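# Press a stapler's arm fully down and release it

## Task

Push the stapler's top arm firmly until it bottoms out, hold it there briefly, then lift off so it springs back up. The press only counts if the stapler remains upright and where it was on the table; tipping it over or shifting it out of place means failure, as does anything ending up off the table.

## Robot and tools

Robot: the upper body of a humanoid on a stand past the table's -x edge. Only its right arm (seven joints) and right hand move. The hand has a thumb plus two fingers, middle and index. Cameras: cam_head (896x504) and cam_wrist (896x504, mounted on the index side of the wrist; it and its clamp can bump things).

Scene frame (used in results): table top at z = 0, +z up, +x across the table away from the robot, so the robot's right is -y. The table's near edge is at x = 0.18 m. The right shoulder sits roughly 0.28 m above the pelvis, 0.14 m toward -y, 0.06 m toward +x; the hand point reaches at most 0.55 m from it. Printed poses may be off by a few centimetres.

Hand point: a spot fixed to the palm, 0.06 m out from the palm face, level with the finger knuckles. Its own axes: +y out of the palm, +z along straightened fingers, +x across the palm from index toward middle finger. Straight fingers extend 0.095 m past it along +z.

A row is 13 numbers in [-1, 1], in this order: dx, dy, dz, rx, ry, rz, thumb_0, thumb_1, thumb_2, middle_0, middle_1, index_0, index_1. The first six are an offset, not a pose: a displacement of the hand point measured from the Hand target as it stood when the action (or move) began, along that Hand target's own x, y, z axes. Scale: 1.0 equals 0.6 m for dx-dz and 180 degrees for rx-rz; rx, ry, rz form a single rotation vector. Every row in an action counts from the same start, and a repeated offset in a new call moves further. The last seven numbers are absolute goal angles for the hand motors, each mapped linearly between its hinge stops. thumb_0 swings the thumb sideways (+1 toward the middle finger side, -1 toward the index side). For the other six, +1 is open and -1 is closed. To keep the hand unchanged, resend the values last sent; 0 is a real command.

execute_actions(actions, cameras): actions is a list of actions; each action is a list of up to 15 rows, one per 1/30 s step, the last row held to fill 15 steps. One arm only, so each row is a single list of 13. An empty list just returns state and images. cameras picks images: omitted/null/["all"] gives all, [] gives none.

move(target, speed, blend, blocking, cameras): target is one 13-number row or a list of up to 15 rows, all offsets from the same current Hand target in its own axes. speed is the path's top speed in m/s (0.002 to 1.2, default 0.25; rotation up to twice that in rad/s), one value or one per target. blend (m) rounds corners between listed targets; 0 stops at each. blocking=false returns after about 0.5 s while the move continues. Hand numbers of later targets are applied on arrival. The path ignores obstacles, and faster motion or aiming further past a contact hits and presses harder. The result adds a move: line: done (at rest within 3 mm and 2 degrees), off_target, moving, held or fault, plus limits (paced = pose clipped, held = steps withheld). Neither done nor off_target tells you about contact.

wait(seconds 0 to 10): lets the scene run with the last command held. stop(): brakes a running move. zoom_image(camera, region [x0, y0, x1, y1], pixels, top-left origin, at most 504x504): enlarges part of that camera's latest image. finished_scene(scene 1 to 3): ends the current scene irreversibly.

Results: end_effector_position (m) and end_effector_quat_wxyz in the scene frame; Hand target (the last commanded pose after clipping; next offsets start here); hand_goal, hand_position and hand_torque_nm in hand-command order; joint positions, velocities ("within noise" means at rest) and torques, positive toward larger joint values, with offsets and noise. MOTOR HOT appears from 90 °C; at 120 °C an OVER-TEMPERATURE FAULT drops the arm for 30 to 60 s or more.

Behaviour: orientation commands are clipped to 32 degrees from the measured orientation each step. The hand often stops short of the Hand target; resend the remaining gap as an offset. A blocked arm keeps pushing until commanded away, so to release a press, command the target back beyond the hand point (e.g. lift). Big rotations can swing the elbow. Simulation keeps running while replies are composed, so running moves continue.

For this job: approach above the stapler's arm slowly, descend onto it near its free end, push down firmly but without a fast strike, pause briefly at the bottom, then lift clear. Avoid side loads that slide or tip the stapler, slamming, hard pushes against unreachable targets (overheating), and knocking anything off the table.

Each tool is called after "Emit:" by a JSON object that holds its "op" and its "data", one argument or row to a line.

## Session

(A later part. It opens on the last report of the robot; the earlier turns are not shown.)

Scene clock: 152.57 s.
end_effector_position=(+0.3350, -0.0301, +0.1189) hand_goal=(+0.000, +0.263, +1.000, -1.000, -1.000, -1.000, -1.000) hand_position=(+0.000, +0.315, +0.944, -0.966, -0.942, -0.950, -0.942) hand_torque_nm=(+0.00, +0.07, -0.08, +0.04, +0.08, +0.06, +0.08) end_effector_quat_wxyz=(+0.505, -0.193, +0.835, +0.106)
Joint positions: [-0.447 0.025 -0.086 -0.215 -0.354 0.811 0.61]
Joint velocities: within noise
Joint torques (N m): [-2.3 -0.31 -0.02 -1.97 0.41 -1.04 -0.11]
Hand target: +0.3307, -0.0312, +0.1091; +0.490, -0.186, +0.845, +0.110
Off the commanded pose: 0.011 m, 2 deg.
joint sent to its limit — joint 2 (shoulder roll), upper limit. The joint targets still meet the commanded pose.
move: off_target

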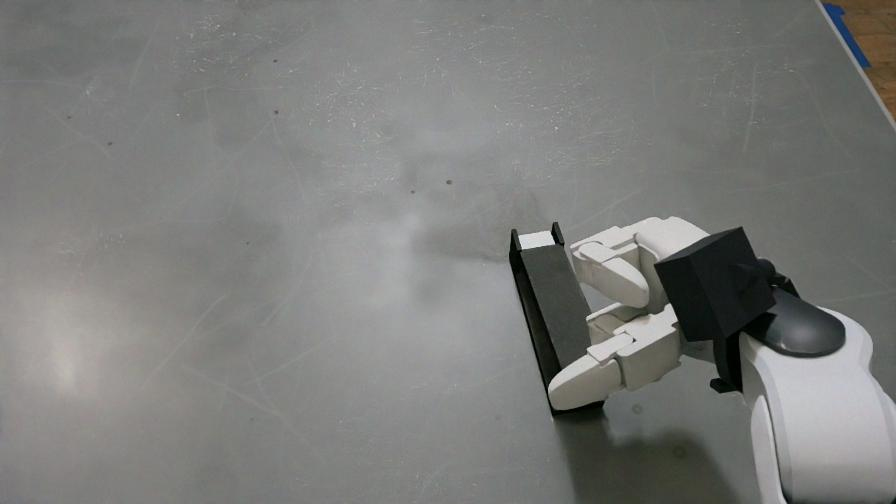

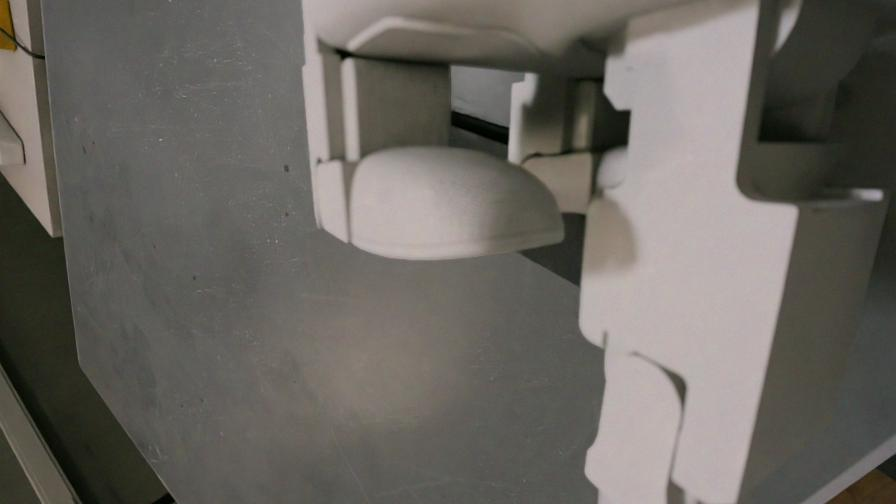

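Emit:
{"op": "move", "data": {
  "target": [-0.006,0.04,-0.056,0,0,0,0,0.263,1,-1,-1,-1,-1],
  "speed": 0.1
}}

Scene clock: 155.00 s.
end_effector_position=(+0.2979, -0.0202, +0.1303) hand_goal=(+0.000, +0.263, +1.000, -1.000, -1.000, -1.000, -1.000) hand_position=(+0.000, +0.315, +0.944, -0.967, -0.942, -0.950, -0.942) hand_torque_nm=(+0.00, +0.07, -0.08, +0.04, +0.08, +0.06, +0.08) end_effector_quat_wxyz=(+0.492, -0.189, +0.842, +0.112)
Joint positions: [-0.307 0.025 0.036 -0.499 -0.353 1.01 0.587]
Joint velocities: within noise
Joint torques (N m): [-2 -0.08 0.17 -4.95 0.13 -0.83 -0.05]
Hand target: +0.2958, -0.0211, +0.1290; +0.490, -0.186, +0.845, +0.110
Off the commanded pose: 0.003 m, 1 deg.
move: done

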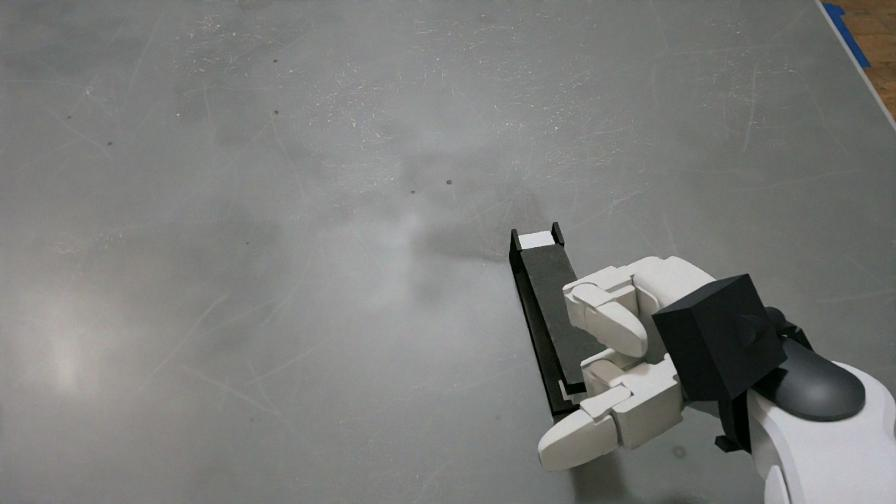

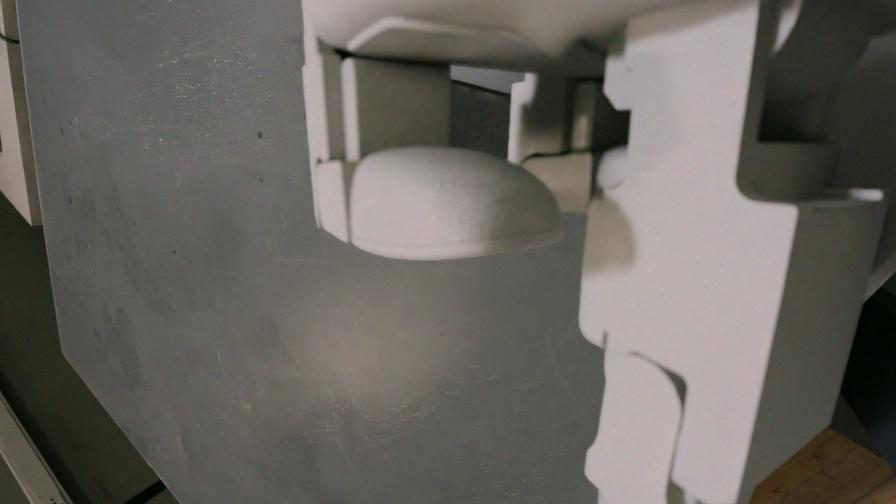

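Emit:
{"op": "move", "data": {
  "target": [0.036,-0.007,0.038,0,0,0,0,0.263,1,-1,-1,-1,-1],
  "speed": 0.1
}}

Scene clock: 157.20 s.
end_effector_position=(+0.3094, -0.0187, +0.1125) hand_goal=(+0.000, +0.263, +1.000, -1.000, -1.000, -1.000, -1.000) hand_position=(+0.000, +0.315, +0.944, -0.997, -0.942, -0.950, -0.942) hand_torque_nm=(+0.00, +0.07, -0.08, +0.00, +0.08, +0.06, +0.08) end_effector_quat_wxyz=(+0.513, -0.196, +0.828, +0.111)
Joint positions: [-0.303 0.025 0.01 -0.326 -0.291 0.782 0.527]
Joint velocities: within noise
Joint torques (N m): [-1.75 0.09 -0.05 -0.74 0.2 -0.54 -0.34]
Hand target: +0.3058, -0.0210, +0.0989; +0.490, -0.186, +0.845, +0.110
Off the commanded pose: 0.014 m, 3 deg.
move: off_target

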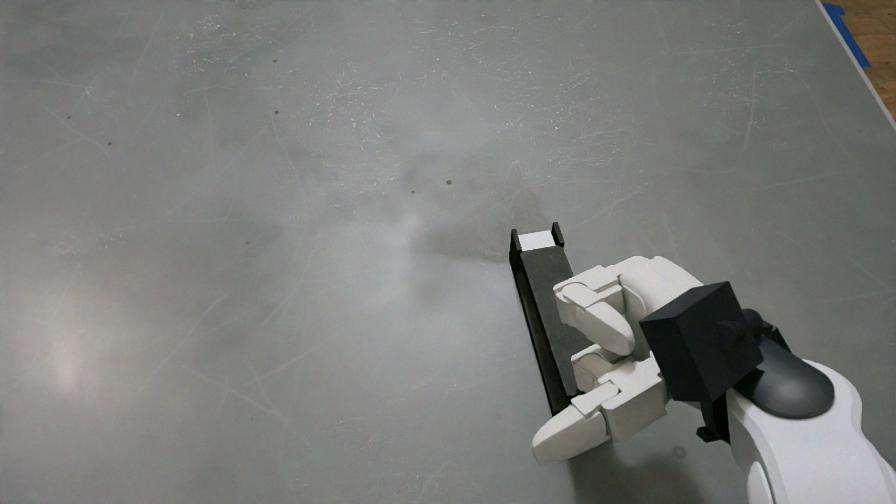

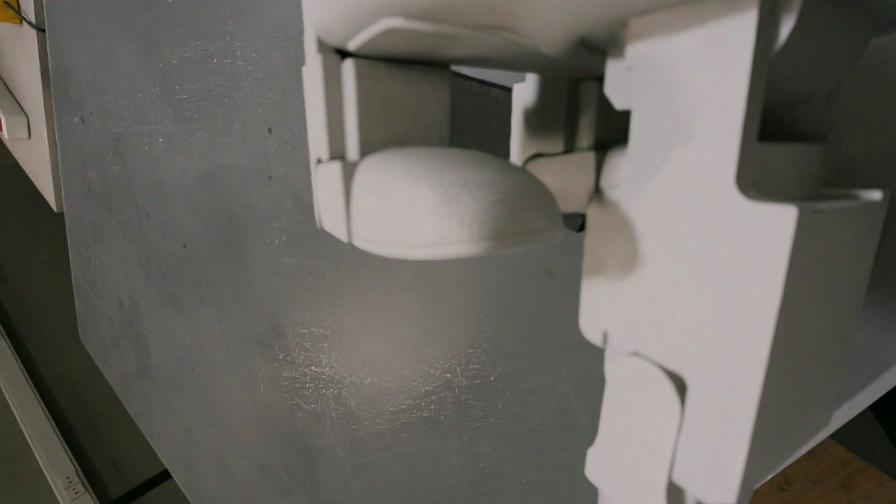

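Emit:
{"op": "move", "data": {
  "target": [0.055,0.009,0.037,0,0,0,0,0.263,1,-1,-1,-1,-1],
  "speed": 0.1
}}

Scene clock: 159.40 s.
end_effector_position=(+0.3193, -0.0107, +0.0935) hand_goal=(+0.000, +0.263, +1.000, -1.000, -1.000, -1.000, -1.000) hand_position=(+0.000, +0.315, +0.944, -0.997, -0.942, -0.950, -0.942) hand_torque_nm=(+0.00, +0.07, -0.08, +0.00, +0.08, +0.06, +0.08) end_effector_quat_wxyz=(+0.547, -0.197, +0.806, +0.113)
Joint positions: [-0.302 0.026 0.013 -0.114 -0.224 0.501 0.437]
Joint velocities: within noise
Joint torques (N m): [0.23 0.04 0.44 2.17 -0.09 0.52 -0.49]
Hand target: +0.3061, -0.0148, +0.0592; +0.490, -0.186, +0.845, +0.110
Off the commanded pose: 0.037 m, 8 deg.
move: off_target

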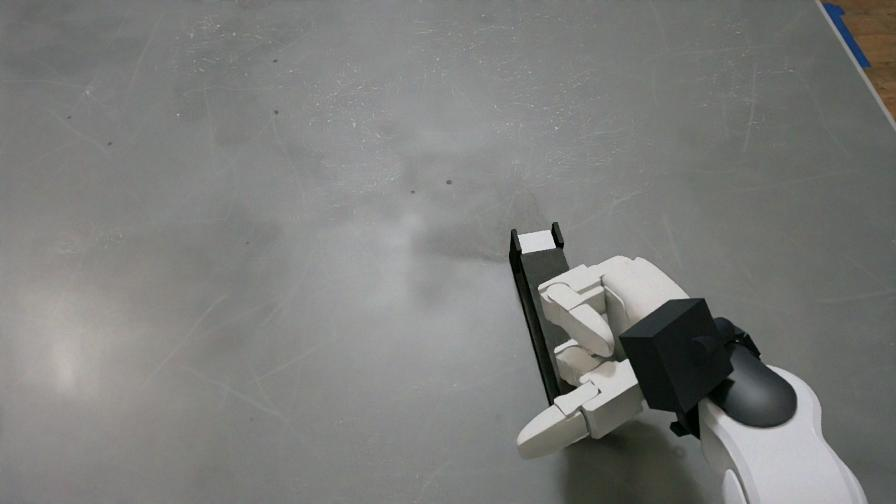

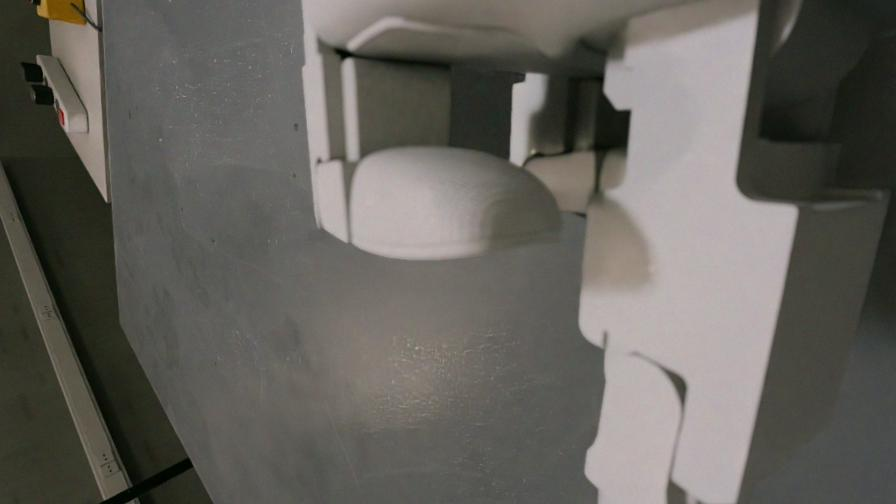

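Emit:
{"op": "move", "data": {
  "target": [0.086,0.018,0.017,0,0,0,0,0.263,1,-1,-1,-1,-1],
  "speed": 0.15
}}

Scene clock: 161.77 s.
end_effector_position=(+0.3177, -0.0032, +0.0850) hand_goal=(+0.000, +0.263, +1.000, -1.000, -1.000, -1.000, -1.000) hand_position=(+0.000, +0.315, +0.944, -0.998, -0.942, -0.950, -0.942) hand_torque_nm=(+0.00, +0.07, -0.08, +0.00, +0.08, +0.06, +0.08) end_effector_quat_wxyz=(+0.608, -0.194, +0.761, +0.115)
Joint positions: [-0.259 0.026 0.034 0.054 -0.171 0.149 0.359]
Joint velocities: within noise
Joint torques (N m): [4.46 -0.74 0.88 7.52 -0.58 2.59 -0.21]
Hand target: +0.2863, -0.0119, +0.0094; +0.490, -0.186, +0.845, +0.110
Off the commanded pose: 0.082 m, 17 deg.
move: off_target

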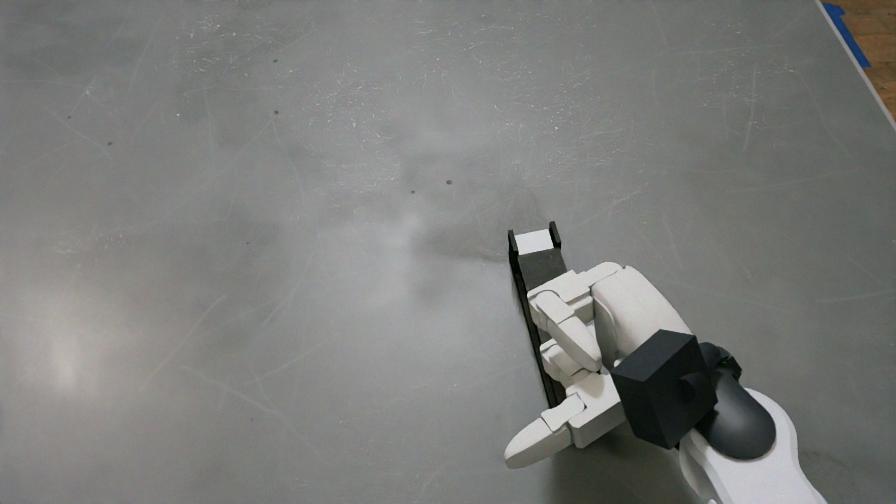

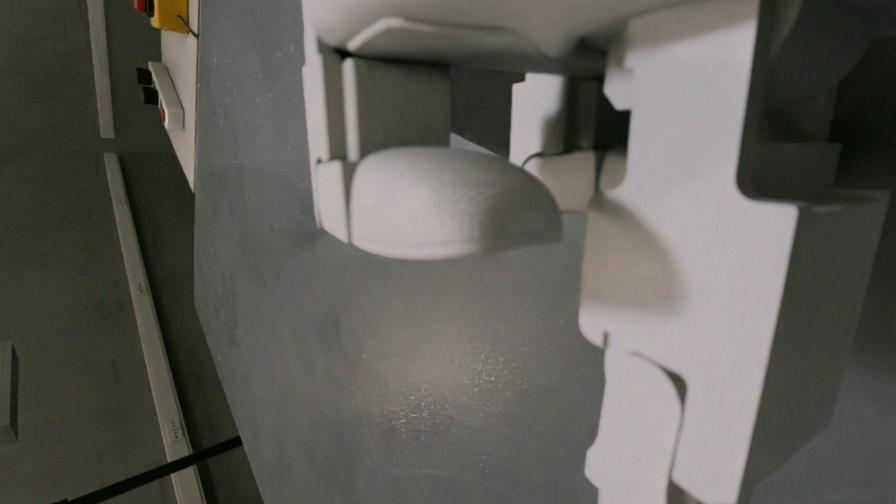

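Emit:
{"op": "move", "data": {
  "target": [-0.2,-0.01,-0.08,0,0,0,0,0.263,1,-1,-1,-1,-1],
  "speed": 0.25
}}

Scene clock: 165.73 s.
end_effector_position=(+0.3031, -0.0108, +0.1326) hand_goal=(+0.000, +0.263, +1.000, -1.000, -1.000, -1.000, -1.000) hand_position=(+0.000, +0.314, +0.944, -0.998, -0.942, -0.950, -0.942) hand_torque_nm=(+0.00, +0.07, -0.08, +0.00, +0.08, +0.06, +0.08) end_effector_quat_wxyz=(+0.482, -0.183, +0.849, +0.112)
Joint positions: [-0.355 -0.016 0.086 -0.492 -0.228 1.094 0.45]
Joint velocities: within noise
Joint torques (N m): [-4.15 -0.46 0.1 -4.82 0.13 -0.88 0.09]
Hand target: +0.3052, -0.0101, +0.1374; +0.490, -0.186, +0.845, +0.110
Off the commanded pose: 0.005 m, 1 deg.
move: off_target

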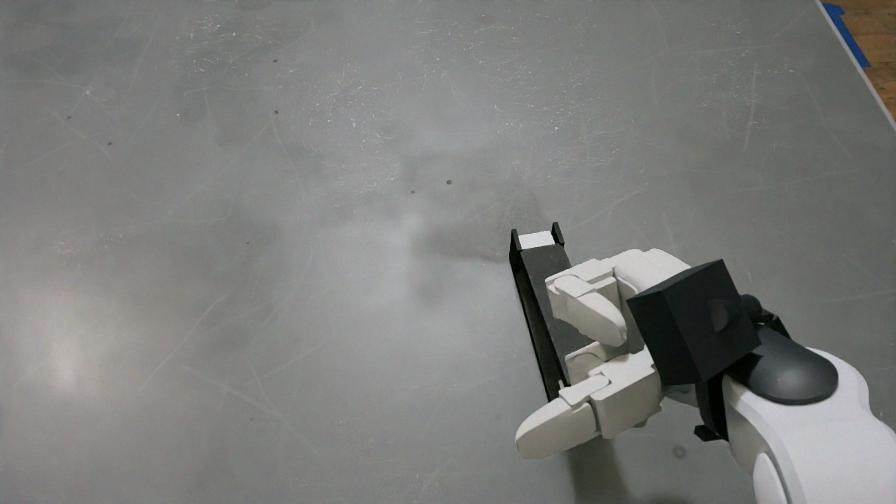

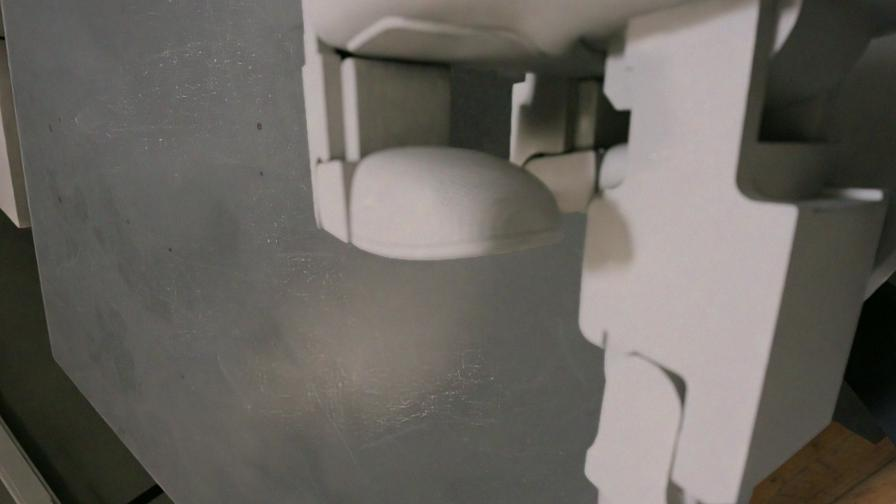

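Emit:
{"op": "move", "data": {
  "target": [-0.095,-0.206,-0.364,0.096,-0.29,-0.527,0,0.263,1,-1,-1,-1,-1],
  "speed": 0.4
}}

Scene clock: 180.30 s.
end_effector_position=(+0.2113, -0.1899, +0.2930) hand_goal=(+0.000, +0.263, +1.000, -1.000, -1.000, -1.000, -1.000) hand_position=(+0.000, +0.314, +0.944, -0.998, -0.942, -0.950, -0.942) hand_torque_nm=(+0.00, +0.07, -0.08, +0.00, +0.08, +0.06, +0.08) end_effector_quat_wxyz=(+0.714, -0.596, +0.183, -0.319)
Joint positions: [0.02 -0.682 -1.011 -0.636 0.28 -0.732 0.904]
Joint velocities: within noise
Joint torques (N m): [-0.53 -5.19 -1.33 0.03 0.85 -0.1 -0.76]
Hand target: +0.2113, -0.1906, +0.2950; +0.712, -0.599, +0.178, -0.319
Off the commanded pose: 0.002 m, 1 deg.
move: done

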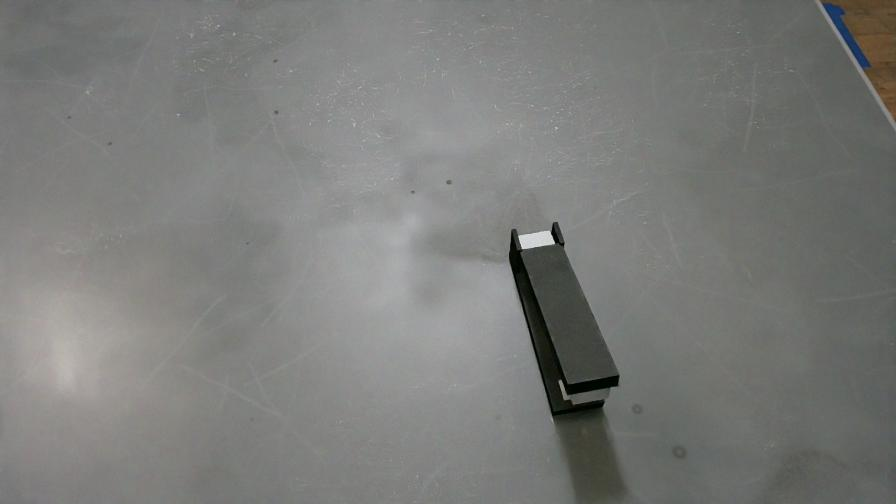

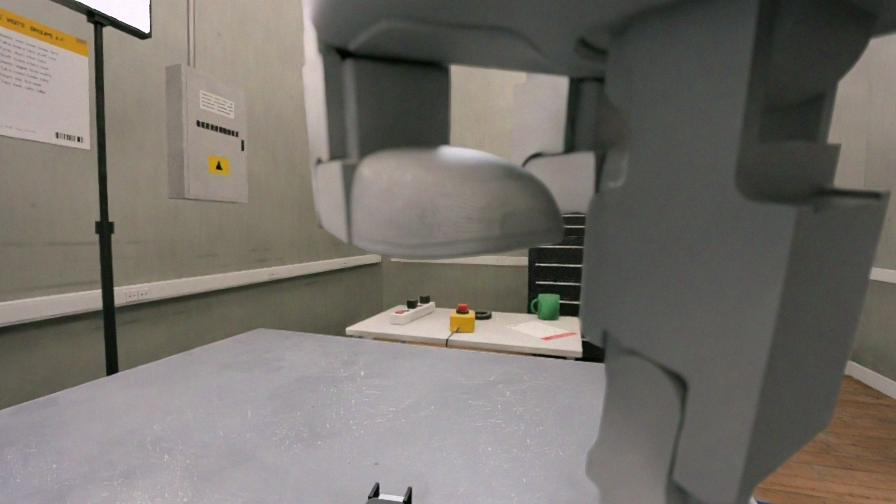

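Emit:
{"op": "move", "data": {
  "target": [
    [0,0,0,-0.3,0,0,0,0.263,1,-1,-1,-1,-1],
    [0,0,0,0,0,0,0,0.263,1,-1,-1,-1,-1]
  ],
  "speed": 0.5,
  "cameras": []
}}

Scene clock: 184.10 s.
end_effector_position=(+0.2101, -0.1904, +0.2952) hand_goal=(+0.000, +0.263, +1.000, -1.000, -1.000, -1.000, -1.000) hand_position=(+0.000, +0.314, +0.944, -0.998, -0.942, -0.950, -0.942) hand_torque_nm=(+0.00, +0.07, -0.08, +0.00, +0.08, +0.06, +0.08) end_effector_quat_wxyz=(+0.707, -0.606, +0.177, -0.319)
Joint positions: [0.011 -0.703 -1.022 -0.638 0.297 -0.727 0.926]
Joint velocities: within noise
Joint torques (N m): [-0.64 -3.08 -0.74 0.11 0.44 -0.08 -1.16]
Hand target: +0.2113, -0.1906, +0.2950; +0.712, -0.599, +0.178, -0.319
Off the commanded pose: 0.001 m, 1 deg.
move: done
No camera images: "cameras" was empty.

Emit:
{"op": "move", "data": {
  "target": [
    [0,0,0,-0.096,0.29,0.527,0,0.263,1,-1,-1,-1,-1],
    [0,0,0,0,0,0,0,0.263,1,-1,-1,-1,-1]
  ],
  "speed": 0.5,
  "cameras": []
}}

Scene clock: 190.13 s.
end_effector_position=(+0.2101, -0.1898, +0.2963) hand_goal=(+0.000, +0.263, +1.000, -1.000, -1.000, -1.000, -1.000) hand_position=(+0.000, +0.314, +0.944, -0.998, -0.942, -0.950, -0.942) hand_torque_nm=(+0.00, +0.07, -0.08, +0.00, +0.08, +0.06, +0.08) end_effector_quat_wxyz=(+0.710, -0.603, +0.175, -0.319)
Joint positions: [0.001 -0.696 -1.023 -0.639 0.302 -0.724 0.933]
Joint velocities: within noise
Joint torques (N m): [-0.44 -3.22 -0.72 0.12 0.34 -0.09 -1]
Hand target: +0.2113, -0.1906, +0.2950; +0.712, -0.599, +0.178, -0.319
Off the commanded pose: 0.002 m, 1 deg.
move: done
No camera images: "cameras" was empty.

Emit:
{"op": "move", "data": {
  "target": [
    [0,0,0,-0.5,0,0,0,0.263,1,-1,-1,-1,-1],
    [0,0,0,0,0,0,0,0.263,1,-1,-1,-1,-1]
  ],
  "speed": 0.5,
  "cameras": []
}}

Scene clock: 194.93 s.
end_effector_position=(+0.2100, -0.1899, +0.2956) hand_goal=(+0.000, +0.263, +1.000, -1.000, -1.000, -1.000, -1.000) hand_position=(+0.000, +0.309, +0.944, -0.998, -0.942, -0.950, -0.942) hand_torque_nm=(+0.00, +0.06, -0.08, +0.00, +0.08, +0.06, +0.08) end_effector_quat_wxyz=(+0.708, -0.605, +0.176, -0.318)
Joint positions: [0.093 -0.751 -1.014 -0.623 0.272 -0.764 0.817]
Joint velocities: within noise
Joint torques (N m): [-0.48 -3.02 -0.86 0.16 0.39 -0.08 -1.15]
Hand target: +0.2113, -0.1906, +0.2950; +0.712, -0.599, +0.178, -0.319
Off the commanded pose: 0.002 m, 1 deg.
move: done
No camera images: "cameras" was empty.

Emit:
{"op": "move", "data": {
  "target": [
    [0,0,0,-0.6,0,0,0,0.263,1,-1,-1,-1,-1],
    [0,0,0,0,0,0,0,0.263,1,-1,-1,-1,-1]
  ],
  "speed": 0.5,
  "cameras": []
}}

Emit:
{"op": "move", "data": {
  "target": [
    [0.1,0,0.15,-0.6,0,0,0,0.263,1,-1,-1,-1,-1],
    [0,0,0,0,0,0,0,0.263,1,-1,-1,-1,-1]
  ],
  "speed": 0.5,
  "cameras": []
}}

Scene clock: 200.70 s.
end_effector_position=(+0.2108, -0.1887, +0.2964) hand_goal=(+0.000, +0.263, +1.000, -1.000, -1.000, -1.000, -1.000) hand_position=(+0.000, +0.308, +0.944, -0.998, -0.942, -0.950, -0.942) hand_torque_nm=(+0.00, +0.06, -0.08, +0.00, +0.08, +0.06, +0.08) end_effector_quat_wxyz=(+0.712, -0.602, +0.175, -0.316)
Joint positions: [0.603 -1.015 -1.071 -0.559 0.053 -0.896 0.136]
Joint velocities: within noise
Joint torques (N m): [0.33 -2.21 -1.36 0.68 0.54 -0.03 -1.14]
Hand target: +0.2113, -0.1906, +0.2950; +0.712, -0.599, +0.178, -0.319
Off the commanded pose: 0.002 m, 1 deg.
move: done
No camera images: "cameras" was empty.

Scene clock: 205.30 s.
end_effector_position=(+0.2110, -0.1887, +0.2965) hand_goal=(+0.000, +0.263, +1.000, -1.000, -1.000, -1.000, -1.000) hand_position=(+0.000, +0.307, +0.944, -0.998, -0.942, -0.950, -0.942) hand_torque_nm=(+0.00, +0.06, -0.08, +0.00, +0.08, +0.06, +0.08) end_effector_quat_wxyz=(+0.712, -0.601, +0.176, -0.317)
Joint positions: [0.705 -1.056 -1.102 -0.554 0.007 -0.902 0.01]
Joint velocities: within noise
Joint torques (N m): [0.38 -1.97 -1.34 0.77 0.55 -0.02 -1.14]
Hand target: +0.2113, -0.1906, +0.2950; +0.712, -0.599, +0.178, -0.319
Off the commanded pose: 0.002 m, 1 deg.
move: done; limits=paced
No camera images: "cameras" was empty.

Emit:
{"op": "move", "data": {
  "target": [-0.111,0.277,0.273,-0.096,0.29,0.527,0,0.263,1,-1,-1,-1,-1],
  "speed": 0.45,
  "cameras": ["cam_head"]
}}

Scene clock: 209.90 s.
end_effector_position=(+0.2773, -0.0579, +0.1949) hand_goal=(+0.000, +0.263, +1.000, -1.000, -1.000, -1.000, -1.000) hand_position=(+0.000, +0.307, +0.944, -0.998, -0.942, -0.950, -0.942) hand_torque_nm=(+0.00, +0.06, -0.08, +0.00, +0.08, +0.06, +0.08) end_effector_quat_wxyz=(+0.485, -0.183, +0.850, +0.091)
Joint positions: [1.679 -2.218 -1.371 -0.586 1.591 -0.127 -0.515]
Joint velocities: within noise
Joint torques (N m): [-2.08 1.61 -2.71 0.25 -0.21 -0.98 -0.08]
Hand target: +0.3069, -0.0119, +0.1615; +0.490, -0.186, +0.845, +0.110
Off the commanded pose: 0.064 m, 2 deg.
joint sent to its limit — joint 2 (shoulder roll), lower limit. The joint targets are off in position and orientation.
move: off_target
Images, in order (width x height): cam_head 896x504.

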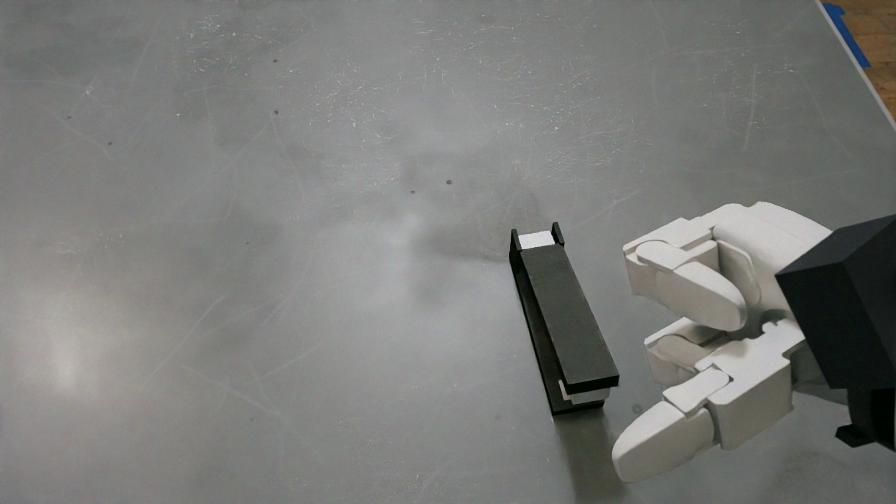

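Emit:
{"op": "move", "data": {
  "target": [-0.058,-0.2025,-0.345,0.096,-0.29,-0.527,0,0.263,1,-1,-1,-1,-1],
  "speed": 0.45,
  "cameras": []
}}

Emit:
{"op": "move", "data": {
  "target": [
    [-0.055,0.138,0.136,0.25,0,0,0,0.263,1,-1,-1,-1,-1],
    [-0.111,0.277,0.273,-0.096,0.29,0.527,0,0.263,1,-1,-1,-1,-1]
  ],
  "speed": 0.6,
  "blend": [0.03,0],
  "cameras": ["cam_head"]
}}

Scene clock: 214.87 s.
end_effector_position=(+0.2109, -0.1893, +0.2943) hand_goal=(+0.000, +0.263, +1.000, -1.000, -1.000, -1.000, -1.000) hand_position=(+0.000, +0.307, +0.944, -0.998, -0.942, -0.950, -0.942) hand_torque_nm=(+0.00, +0.06, -0.08, +0.00, +0.08, +0.06, +0.08) end_effector_quat_wxyz=(+0.714, -0.598, +0.181, -0.317)
Joint positions: [1.388 -1.211 -1.381 -0.563 -0.245 -0.833 -0.682]
Joint velocities: within noise
Joint torques (N m): [0.38 0.37 -1.82 1.45 0.54 -0.05 -1.1]
Hand target: +0.2111, -0.1910, +0.2942; +0.712, -0.599, +0.178, -0.319
Off the commanded pose: 0.002 m, 0 deg.
move: done
No camera images: "cameras" was empty.

Scene clock: 218.13 s.
end_effector_position=(+0.2763, -0.0593, +0.1911) hand_goal=(+0.000, +0.263, +1.000, -1.000, -1.000, -1.000, -1.000) hand_position=(+0.000, +0.307, +0.944, -0.998, -0.942, -0.950, -0.942) hand_torque_nm=(+0.00, +0.06, -0.08, +0.00, +0.08, +0.06, +0.08) end_effector_quat_wxyz=(+0.486, -0.186, +0.850, +0.087)
Joint positions: [1.826 -2.215 -1.521 -0.582 1.546 -0.083 -0.523]
Joint velocities: within noise
Joint torques (N m): [-2.7 1.72 -2.74 0.11 0.2 -1.01 0.15]
Hand target: +0.3068, -0.0123, +0.1607; +0.490, -0.186, +0.845, +0.110
Off the commanded pose: 0.064 m, 3 deg.
joint sent to its limit — joint 2 (shoulder roll), lower limit. The joint targets are off in position and orientation.
move: off_target
Images, in order (width x height): cam_head 896x504.

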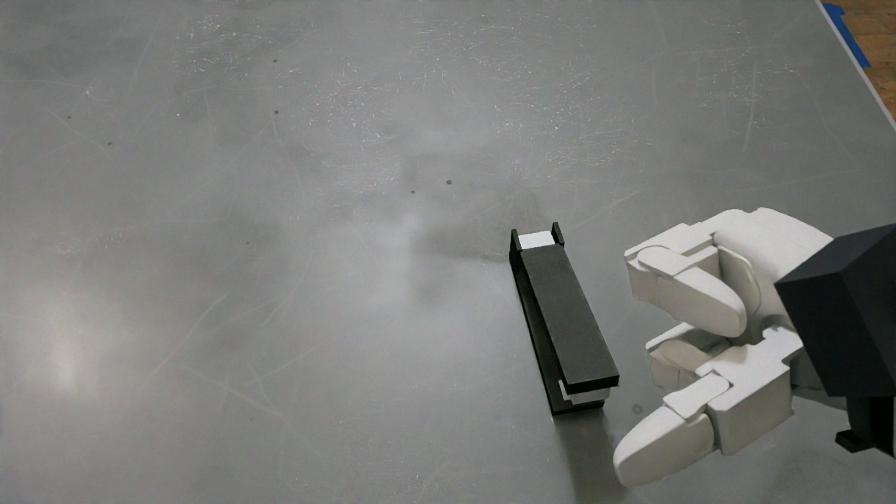

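Emit:
{"op": "move", "data": {
  "target": [-0.058,-0.2025,-0.345,0.096,-0.29,-0.527,0,0.263,1,-1,-1,-1,-1],
  "speed": 0.5,
  "cameras": []
}}

Emit:
{"op": "move", "data": {
  "target": [
    [0,0,0,0.48,0,0,0,0.263,1,-1,-1,-1,-1],
    [0.022,0.308,0.168,0.35,0,0,0,0.263,1,-1,-1,-1,-1],
    [0.022,0.308,0.168,0,0,0,0,0.263,1,-1,-1,-1,-1]
  ],
  "speed": 0.5,
  "cameras": []
}}

Emit:
{"op": "move", "data": {
  "target": [0.009,-0.065,0.014,-0.096,0.29,0.527,0,0.263,1,-1,-1,-1,-1],
  "speed": 0.5,
  "cameras": []
}}

Scene clock: 224.23 s.
end_effector_position=(+0.2114, -0.1890, +0.2944) hand_goal=(+0.000, +0.263, +1.000, -1.000, -1.000, -1.000, -1.000) hand_position=(+0.000, +0.307, +0.944, -0.998, -0.942, -0.950, -0.942) hand_torque_nm=(+0.00, +0.06, -0.08, +0.00, +0.08, +0.06, +0.08) end_effector_quat_wxyz=(+0.714, -0.598, +0.177, -0.317)
Joint positions: [1.59 -1.23 -1.482 -0.576 -0.302 -0.788 -0.85]
Joint velocities: within noise
Joint torques (N m): [0.41 1.47 -1.37 1.59 0.49 -0.05 -1.15]
Hand target: +0.2110, -0.1913, +0.2933; +0.712, -0.599, +0.178, -0.319
Off the commanded pose: 0.003 m, 0 deg.
move: done
No camera images: "cameras" was empty.

Scene clock: 228.47 s.
end_effector_position=(+0.3289, -0.1152, +0.1340) hand_goal=(+0.000, +0.263, +1.000, -1.000, -1.000, -1.000, -1.000) hand_position=(+0.000, +0.307, +0.944, -0.998, -0.942, -0.950, -0.942) hand_torque_nm=(+0.00, +0.06, -0.08, +0.00, +0.08, +0.06, +0.08) end_effector_quat_wxyz=(+0.706, -0.605, +0.183, -0.319)
Joint positions: [-0.3 -0.271 -0.401 -0.082 -1.171 -1.128 0.038]
Joint velocities: within noise
Joint torques (N m): [-3.15 -1.61 -0.39 -4.36 1.31 0.29 -0.7]
Hand target: +0.3295, -0.1111, +0.1383; +0.712, -0.599, +0.178, -0.319
Off the commanded pose: 0.006 m, 1 deg.
move: off_target
No camera images: "cameras" was empty.

Scene clock: 231.00 s.
end_effector_position=(+0.3265, -0.1111, +0.1755) hand_goal=(+0.000, +0.263, +1.000, -1.000, -1.000, -1.000, -1.000) hand_position=(+0.000, +0.307, +0.944, -0.998, -0.942, -0.950, -0.942) hand_torque_nm=(+0.00, +0.06, -0.08, +0.00, +0.08, +0.06, +0.08) end_effector_quat_wxyz=(+0.487, -0.184, +0.846, +0.113)
Joint positions: [-0.582 -0.133 -0.377 -0.365 -0.632 1.041 1.194]
Joint velocities: within noise
Joint torques (N m): [-5.23 -3.18 0.12 -2.64 0.15 -0.5 0.17]
Hand target: +0.3293, -0.1116, +0.1786; +0.490, -0.186, +0.845, +0.110
Off the commanded pose: 0.004 m, 1 deg.
move: off_target
No camera images: "cameras" was empty.

Emit:
{"op": "move", "data": {
  "target": [-0.053,-0.035,-0.299,0.096,-0.29,-0.527,0,0.263,1,-1,-1,-1,-1],
  "speed": 0.5,
  "cameras": []
}}

Emit:
{"op": "move", "data": {
  "target": [
    [0,0,0,-0.57,0,0,0,0.263,1,-1,-1,-1,-1],
    [0,0,0,0,0,0,0,0.263,1,-1,-1,-1,-1]
  ],
  "speed": 0.5,
  "cameras": []
}}

Scene clock: 235.20 s.
end_effector_position=(+0.2115, -0.1887, +0.2936) hand_goal=(+0.000, +0.263, +1.000, -1.000, -1.000, -1.000, -1.000) hand_position=(+0.000, +0.307, +0.944, -0.998, -0.942, -0.950, -0.942) hand_torque_nm=(+0.00, +0.06, -0.08, +0.00, +0.08, +0.06, +0.08) end_effector_quat_wxyz=(+0.714, -0.596, +0.183, -0.318)
Joint positions: [-0.419 -0.443 -1.132 -0.725 0.37 -0.488 1.443]
Joint velocities: within noise
Joint torques (N m): [-1.63 -4.79 -0.32 -0.04 0.56 -0.16 -0.77]
Hand target: +0.2115, -0.1900, +0.2952; +0.712, -0.599, +0.178, -0.319
Off the commanded pose: 0.002 m, 1 deg.
move: done
No camera images: "cameras" was empty.

Scene clock: 241.03 s.
end_effector_position=(+0.2126, -0.1903, +0.2959) hand_goal=(+0.000, +0.263, +1.000, -1.000, -1.000, -1.000, -1.000) hand_position=(+0.000, +0.307, +0.944, -0.998, -0.942, -0.950, -0.942) hand_torque_nm=(+0.00, +0.06, -0.08, +0.00, +0.08, +0.06, +0.08) end_effector_quat_wxyz=(+0.763, -0.610, +0.148, -0.154)
Joint positions: [-1.663 -2.219 1.656 -0.122 -0.333 -1.354 -0.864]
Joint velocities: within noise
Joint torques (N m): [-0.1 -1.49 -2.46 0.23 0.64 0.08 -1.17]
Hand target: +0.2115, -0.1900, +0.2952; +0.712, -0.599, +0.178, -0.319
Off the commanded pose: 0.001 m, 20 deg.
joint sent to its limit — joint 2 (shoulder roll), lower limit. The joint targets are off in orientation, not in position.
move: off_target; limits=paced
No camera images: "cameras" was empty.

Emit:
{"op": "move", "data": {
  "target": [0,0,0,0.48,0,0,0,0.263,1,-1,-1,-1,-1],
  "speed": 0.4,
  "cameras": []
}}

Emit:
{"op": "move", "data": {
  "target": [0,0,0,-0.48,0,0,0,0.263,1,-1,-1,-1,-1],
  "speed": 0.4,
  "cameras": []
}}

Scene clock: 245.20 s.
end_effector_position=(+0.2123, -0.1902, +0.2931) hand_goal=(+0.000, +0.263, +1.000, -1.000, -1.000, -1.000, -1.000) hand_position=(+0.000, +0.307, +0.944, -0.998, -0.942, -0.950, -0.942) hand_torque_nm=(+0.00, +0.06, -0.08, +0.00, +0.08, +0.06, +0.08) end_effector_quat_wxyz=(+0.909, -0.294, +0.239, -0.173)
Joint positions: [-2.151 -2.218 2.547 -0.19 -0.567 -1.177 -1.626]
Joint velocities: within noise
Joint torques (N m): [-0.86 1.03 -1.35 -0.8 0.98 -0.47 -0.89]
Hand target: +0.2115, -0.1900, +0.2952; +0.951, -0.111, +0.064, -0.281
Off the commanded pose: 0.002 m, 59 deg; orientation clipped.
joint sent to its limit — joint 2 (shoulder roll), lower limit; joint 7 (wrist yaw), lower limit. The joint targets are off in orientation, not in position.
move: off_target; limits=paced
No camera images: "cameras" was empty.

Scene clock: 247.77 s.
end_effector_position=(+0.2125, -0.1916, +0.2944) hand_goal=(+0.000, +0.263, +1.000, -1.000, -1.000, -1.000, -1.000) hand_position=(+0.000, +0.307, +0.944, -0.998, -0.942, -0.950, -0.942) hand_torque_nm=(+0.00, +0.06, -0.08, +0.00, +0.08, +0.06, +0.08) end_effector_quat_wxyz=(-0.619, +0.744, -0.223, +0.117)
Joint positions: [-1.643 -2.22 1.489 -0.239 0.424 -1.169 0.282]
Joint velocities: within noise
Joint torques (N m): [-1.47 -1.49 -1.5 0.49 1.3 0.01 -0.64]
Hand target: +0.2115, -0.1900, +0.2952; -0.617, +0.732, -0.239, +0.161
Off the commanded pose: 0.002 m, 6 deg.
joint sent to its limit — joint 2 (shoulder roll), lower limit. The joint targets are off in orientation, not in position.
move: off_target
No camera images: "cameras" was empty.

Emit:
{"op": "move", "data": {
  "target": [0.245,0.034,-0.437,0.2,0,0,0,0.263,1,-1,-1,-1,-1],
  "speed": 0.3
}}

Scene clock: 257.60 s.
end_effector_position=(+0.1901, -0.4899, +0.3138) hand_goal=(+0.000, +0.263, +1.000, -1.000, -1.000, -1.000, -1.000) hand_position=(+0.000, +0.307, +0.944, -0.998, -0.942, -0.950, -0.942) hand_torque_nm=(+0.00, +0.06, -0.08, +0.00, +0.08, +0.06, +0.08) end_effector_quat_wxyz=(-0.473, +0.501, -0.318, +0.651)
Joint positions: [-2.107 -2.044 2.631 1.356 -0.563 -1.273 -1.626]
Joint velocities: within noise
Joint torques (N m): [0.96 3.2 -1.28 3.25 0.5 -0.03 -1.07]
Hand target: +0.1921, -0.4899, +0.3155; -0.667, +0.524, -0.259, +0.462
Off the commanded pose: 0.003 m, 65 deg; orientation clipped.
joint sent to its limit — joint 7 (wrist yaw), lower limit. The joint targets are off in orientation, not in position.
move: off_target; limits=paced

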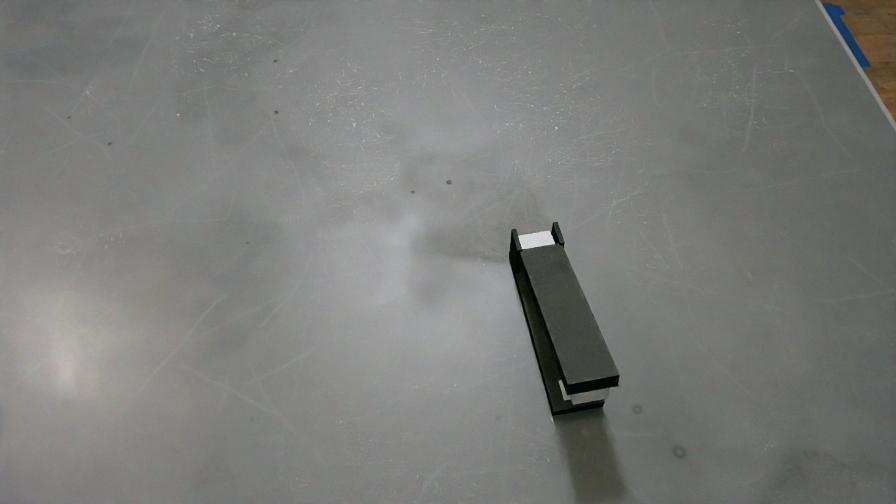

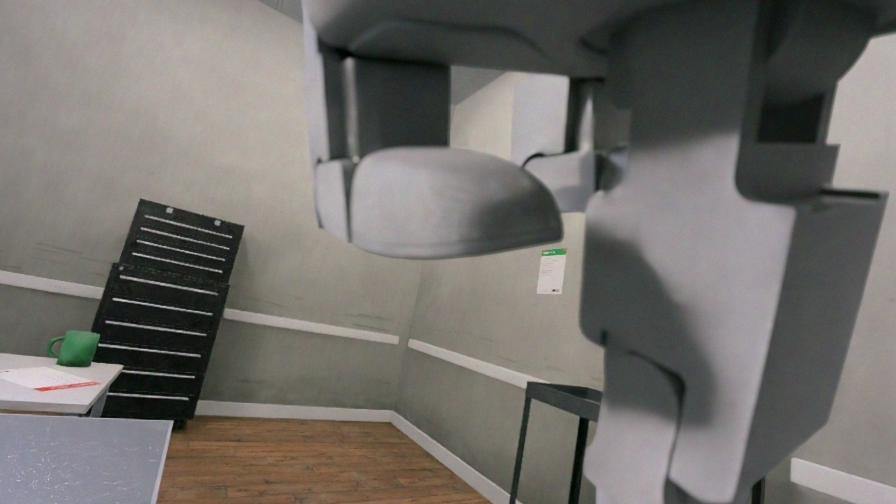

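Emit:
{"op": "move", "data": {
  "target": [0.09,-0.073,-0.258,0,0.45,0,0,0.263,1,-1,-1,-1,-1],
  "speed": 0.3,
  "cameras": []
}}

Scene clock: 261.87 s.
end_effector_position=(+0.0766, -0.6093, +0.3196) hand_goal=(+0.000, +0.263, +1.000, -1.000, -1.000, -1.000, -1.000) hand_position=(+0.000, +0.307, +0.944, -0.998, -0.942, -0.950, -0.942) hand_torque_nm=(+0.00, +0.06, -0.08, +0.00, +0.08, +0.06, +0.08) end_effector_quat_wxyz=(-0.238, +0.045, -0.616, +0.749)
Joint positions: [-2.578 -2.206 2.048 1.587 -0.011 -0.629 -0.048]
Joint velocities: within noise
Joint torques (N m): [2.27 5.1 -0.67 -2.09 0.75 -0.25 -0.93]
Hand target: +0.0722, -0.6100, +0.3152; -0.339, +0.098, -0.630, +0.692
Off the commanded pose: 0.006 m, 15 deg.
joint sent to its limit — joint 2 (shoulder roll), lower limit. The joint targets are off in orientation, not in position.
move: off_target
No camera images: "cameras" was empty.

Emit:
{"op": "finished_scene", "data": {
  "scene": 1
}}

The scene is finished: the task was done.


## Next scene

The same job, from a new start.

Emit:
{"op": "execute_actions", "data": {
  "actions": [],
  "cameras": ["cam_head"]
}}

Scene clock: 0.00 s.
end_effector_position=(+0.2219, -0.4106, +0.2450) hand_goal=(+0.000, +0.263, +1.000, +1.000, +1.000, +1.000, +1.000) hand_position=(+0.000, +0.263, +1.000, +1.000, +1.000, +1.000, +1.000) hand_torque_nm=(+0.00, +0.00, +0.00, +0.00, +0.00, +0.00, +0.00) end_effector_quat_wxyz=(-0.116, -0.242, -0.362, +0.893)
Joint positions: [-0.527 -0.152 -0.493 -0.202 -1.344 1.209 -0.812]
Joint velocities: within noise
Joint torques (N m): no reading
Hand target: +0.2219, -0.4106, +0.2450; -0.116, -0.242, -0.362, +0.893
Images, in order (width x height): cam_head 896x504.

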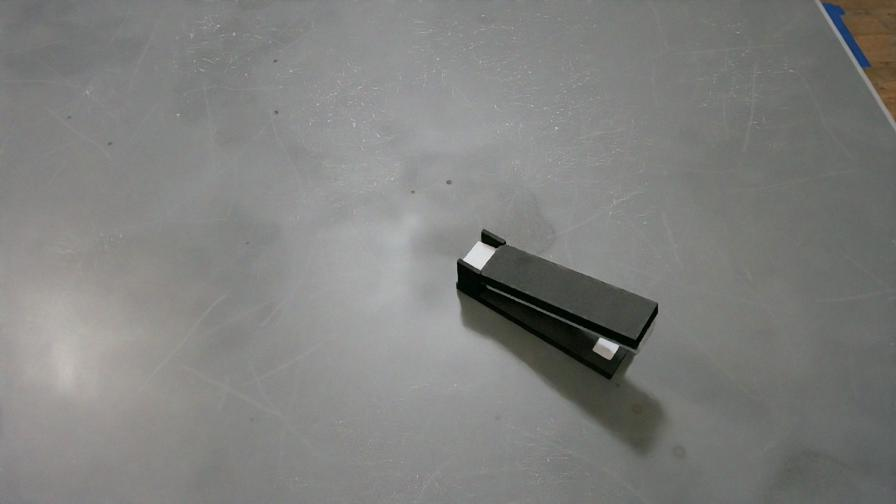

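Emit:
{"op": "move", "data": {
  "target": [-0.1225,-0.282,-0.5975,-0.822,-0.194,0.155,0,0.263,1,-1,-1,-1,-1],
  "speed": 0.7,
  "cameras": ["cam_head"]
}}

Scene clock: 6.03 s.
end_effector_position=(+0.3466, -0.0360, +0.1661) hand_goal=(+0.000, +0.263, +1.000, -1.000, -1.000, -1.000, -1.000) hand_position=(+0.000, +0.263, +1.000, -0.941, -0.942, -0.941, -0.942) hand_torque_nm=(+0.00, +0.00, +0.00, +0.07, +0.08, +0.07, +0.08) end_effector_quat_wxyz=(+0.497, -0.191, +0.840, +0.105)
Joint positions: [-0.626 0.025 -0.124 -0.329 -0.553 1.091 0.817]
Joint velocities: within noise
Joint torques (N m): [-3.39 -0.59 0.01 -2.29 0.44 -1.28 -0.05]
Hand target: +0.3446, -0.0360, +0.1604; +0.489, -0.188, +0.845, +0.109
Off the commanded pose: 0.006 m, 1 deg.
joint sent to its limit — joint 2 (shoulder roll), upper limit. The joint targets still meet the commanded pose.
move: off_target
Images, in order (width x height): cam_head 896x504.

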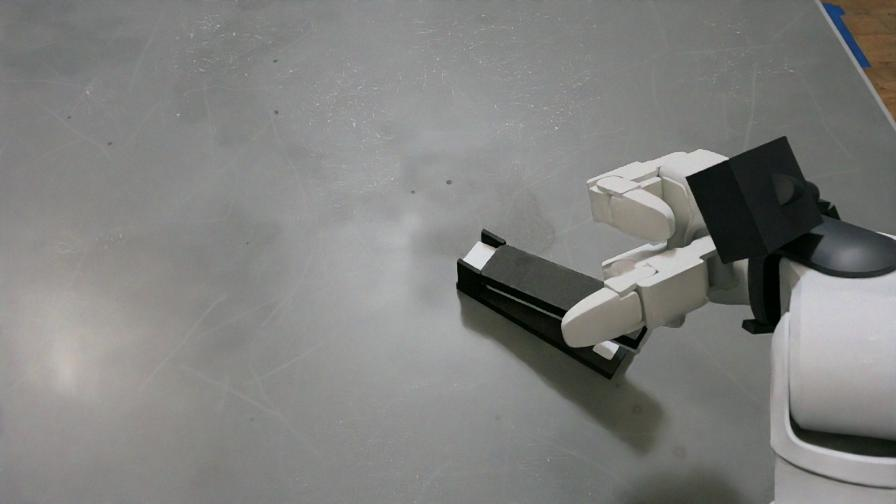

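Emit:
{"op": "move", "data": {
  "target": [
    [0.058,0,0.033,0,0,0,0,0.263,1,-1,-1,-1,-1],
    [0.233,0.014,0.1,0,0,0,0,0.263,1,-1,-1,-1,-1],
    [0.246,0.014,0.107,0,0,0,0,0.263,1,-1,-1,-1,-1],
    [0,0,0,0,0,0,0,0.263,1,-1,-1,-1,-1]
  ],
  "speed": [0.2,0.15,0.015,0.3],
  "cameras": ["cam_head"]
}}

Scene clock: 11.07 s.
end_effector_position=(+0.3433, -0.0343, +0.1592) hand_goal=(+0.000, +0.263, +1.000, -1.000, -1.000, -1.000, -1.000) hand_position=(+0.000, +0.263, +1.000, -0.998, -0.942, -0.941, -0.942) hand_torque_nm=(+0.00, +0.00, +0.00, +0.00, +0.08, +0.07, +0.08) end_effector_quat_wxyz=(+0.487, -0.186, +0.846, +0.115)
Joint positions: [-0.592 -0.067 -0.069 -0.333 -0.31 1.132 0.647]
Joint velocities: within noise
Joint torques (N m): [-4.84 -1.86 0.04 -3.87 0.07 -0.86 0.1]
Hand target: +0.3446, -0.0360, +0.1604; +0.489, -0.188, +0.845, +0.109
Off the commanded pose: 0.002 m, 1 deg.
move: done
Images, in order (width x height): cam_head 896x504.

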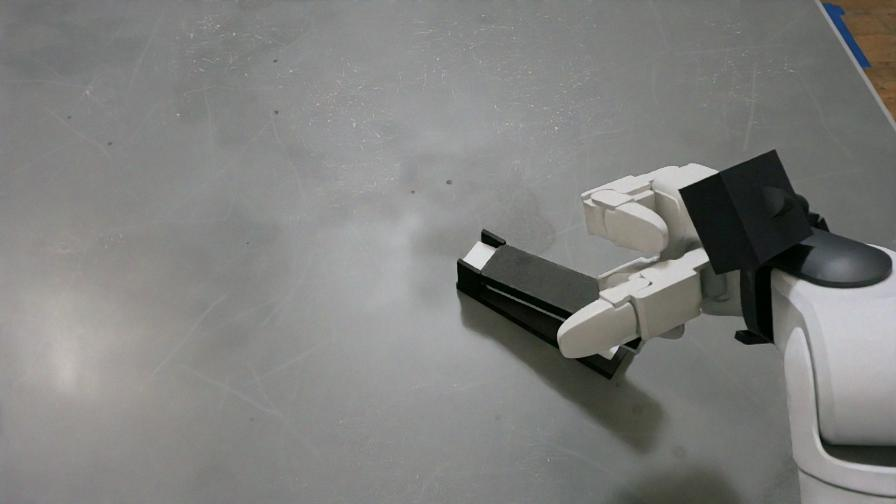

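Emit:
{"op": "finished_scene", "data": {
  "scene": 2
}}

The scene is finished: the task was done.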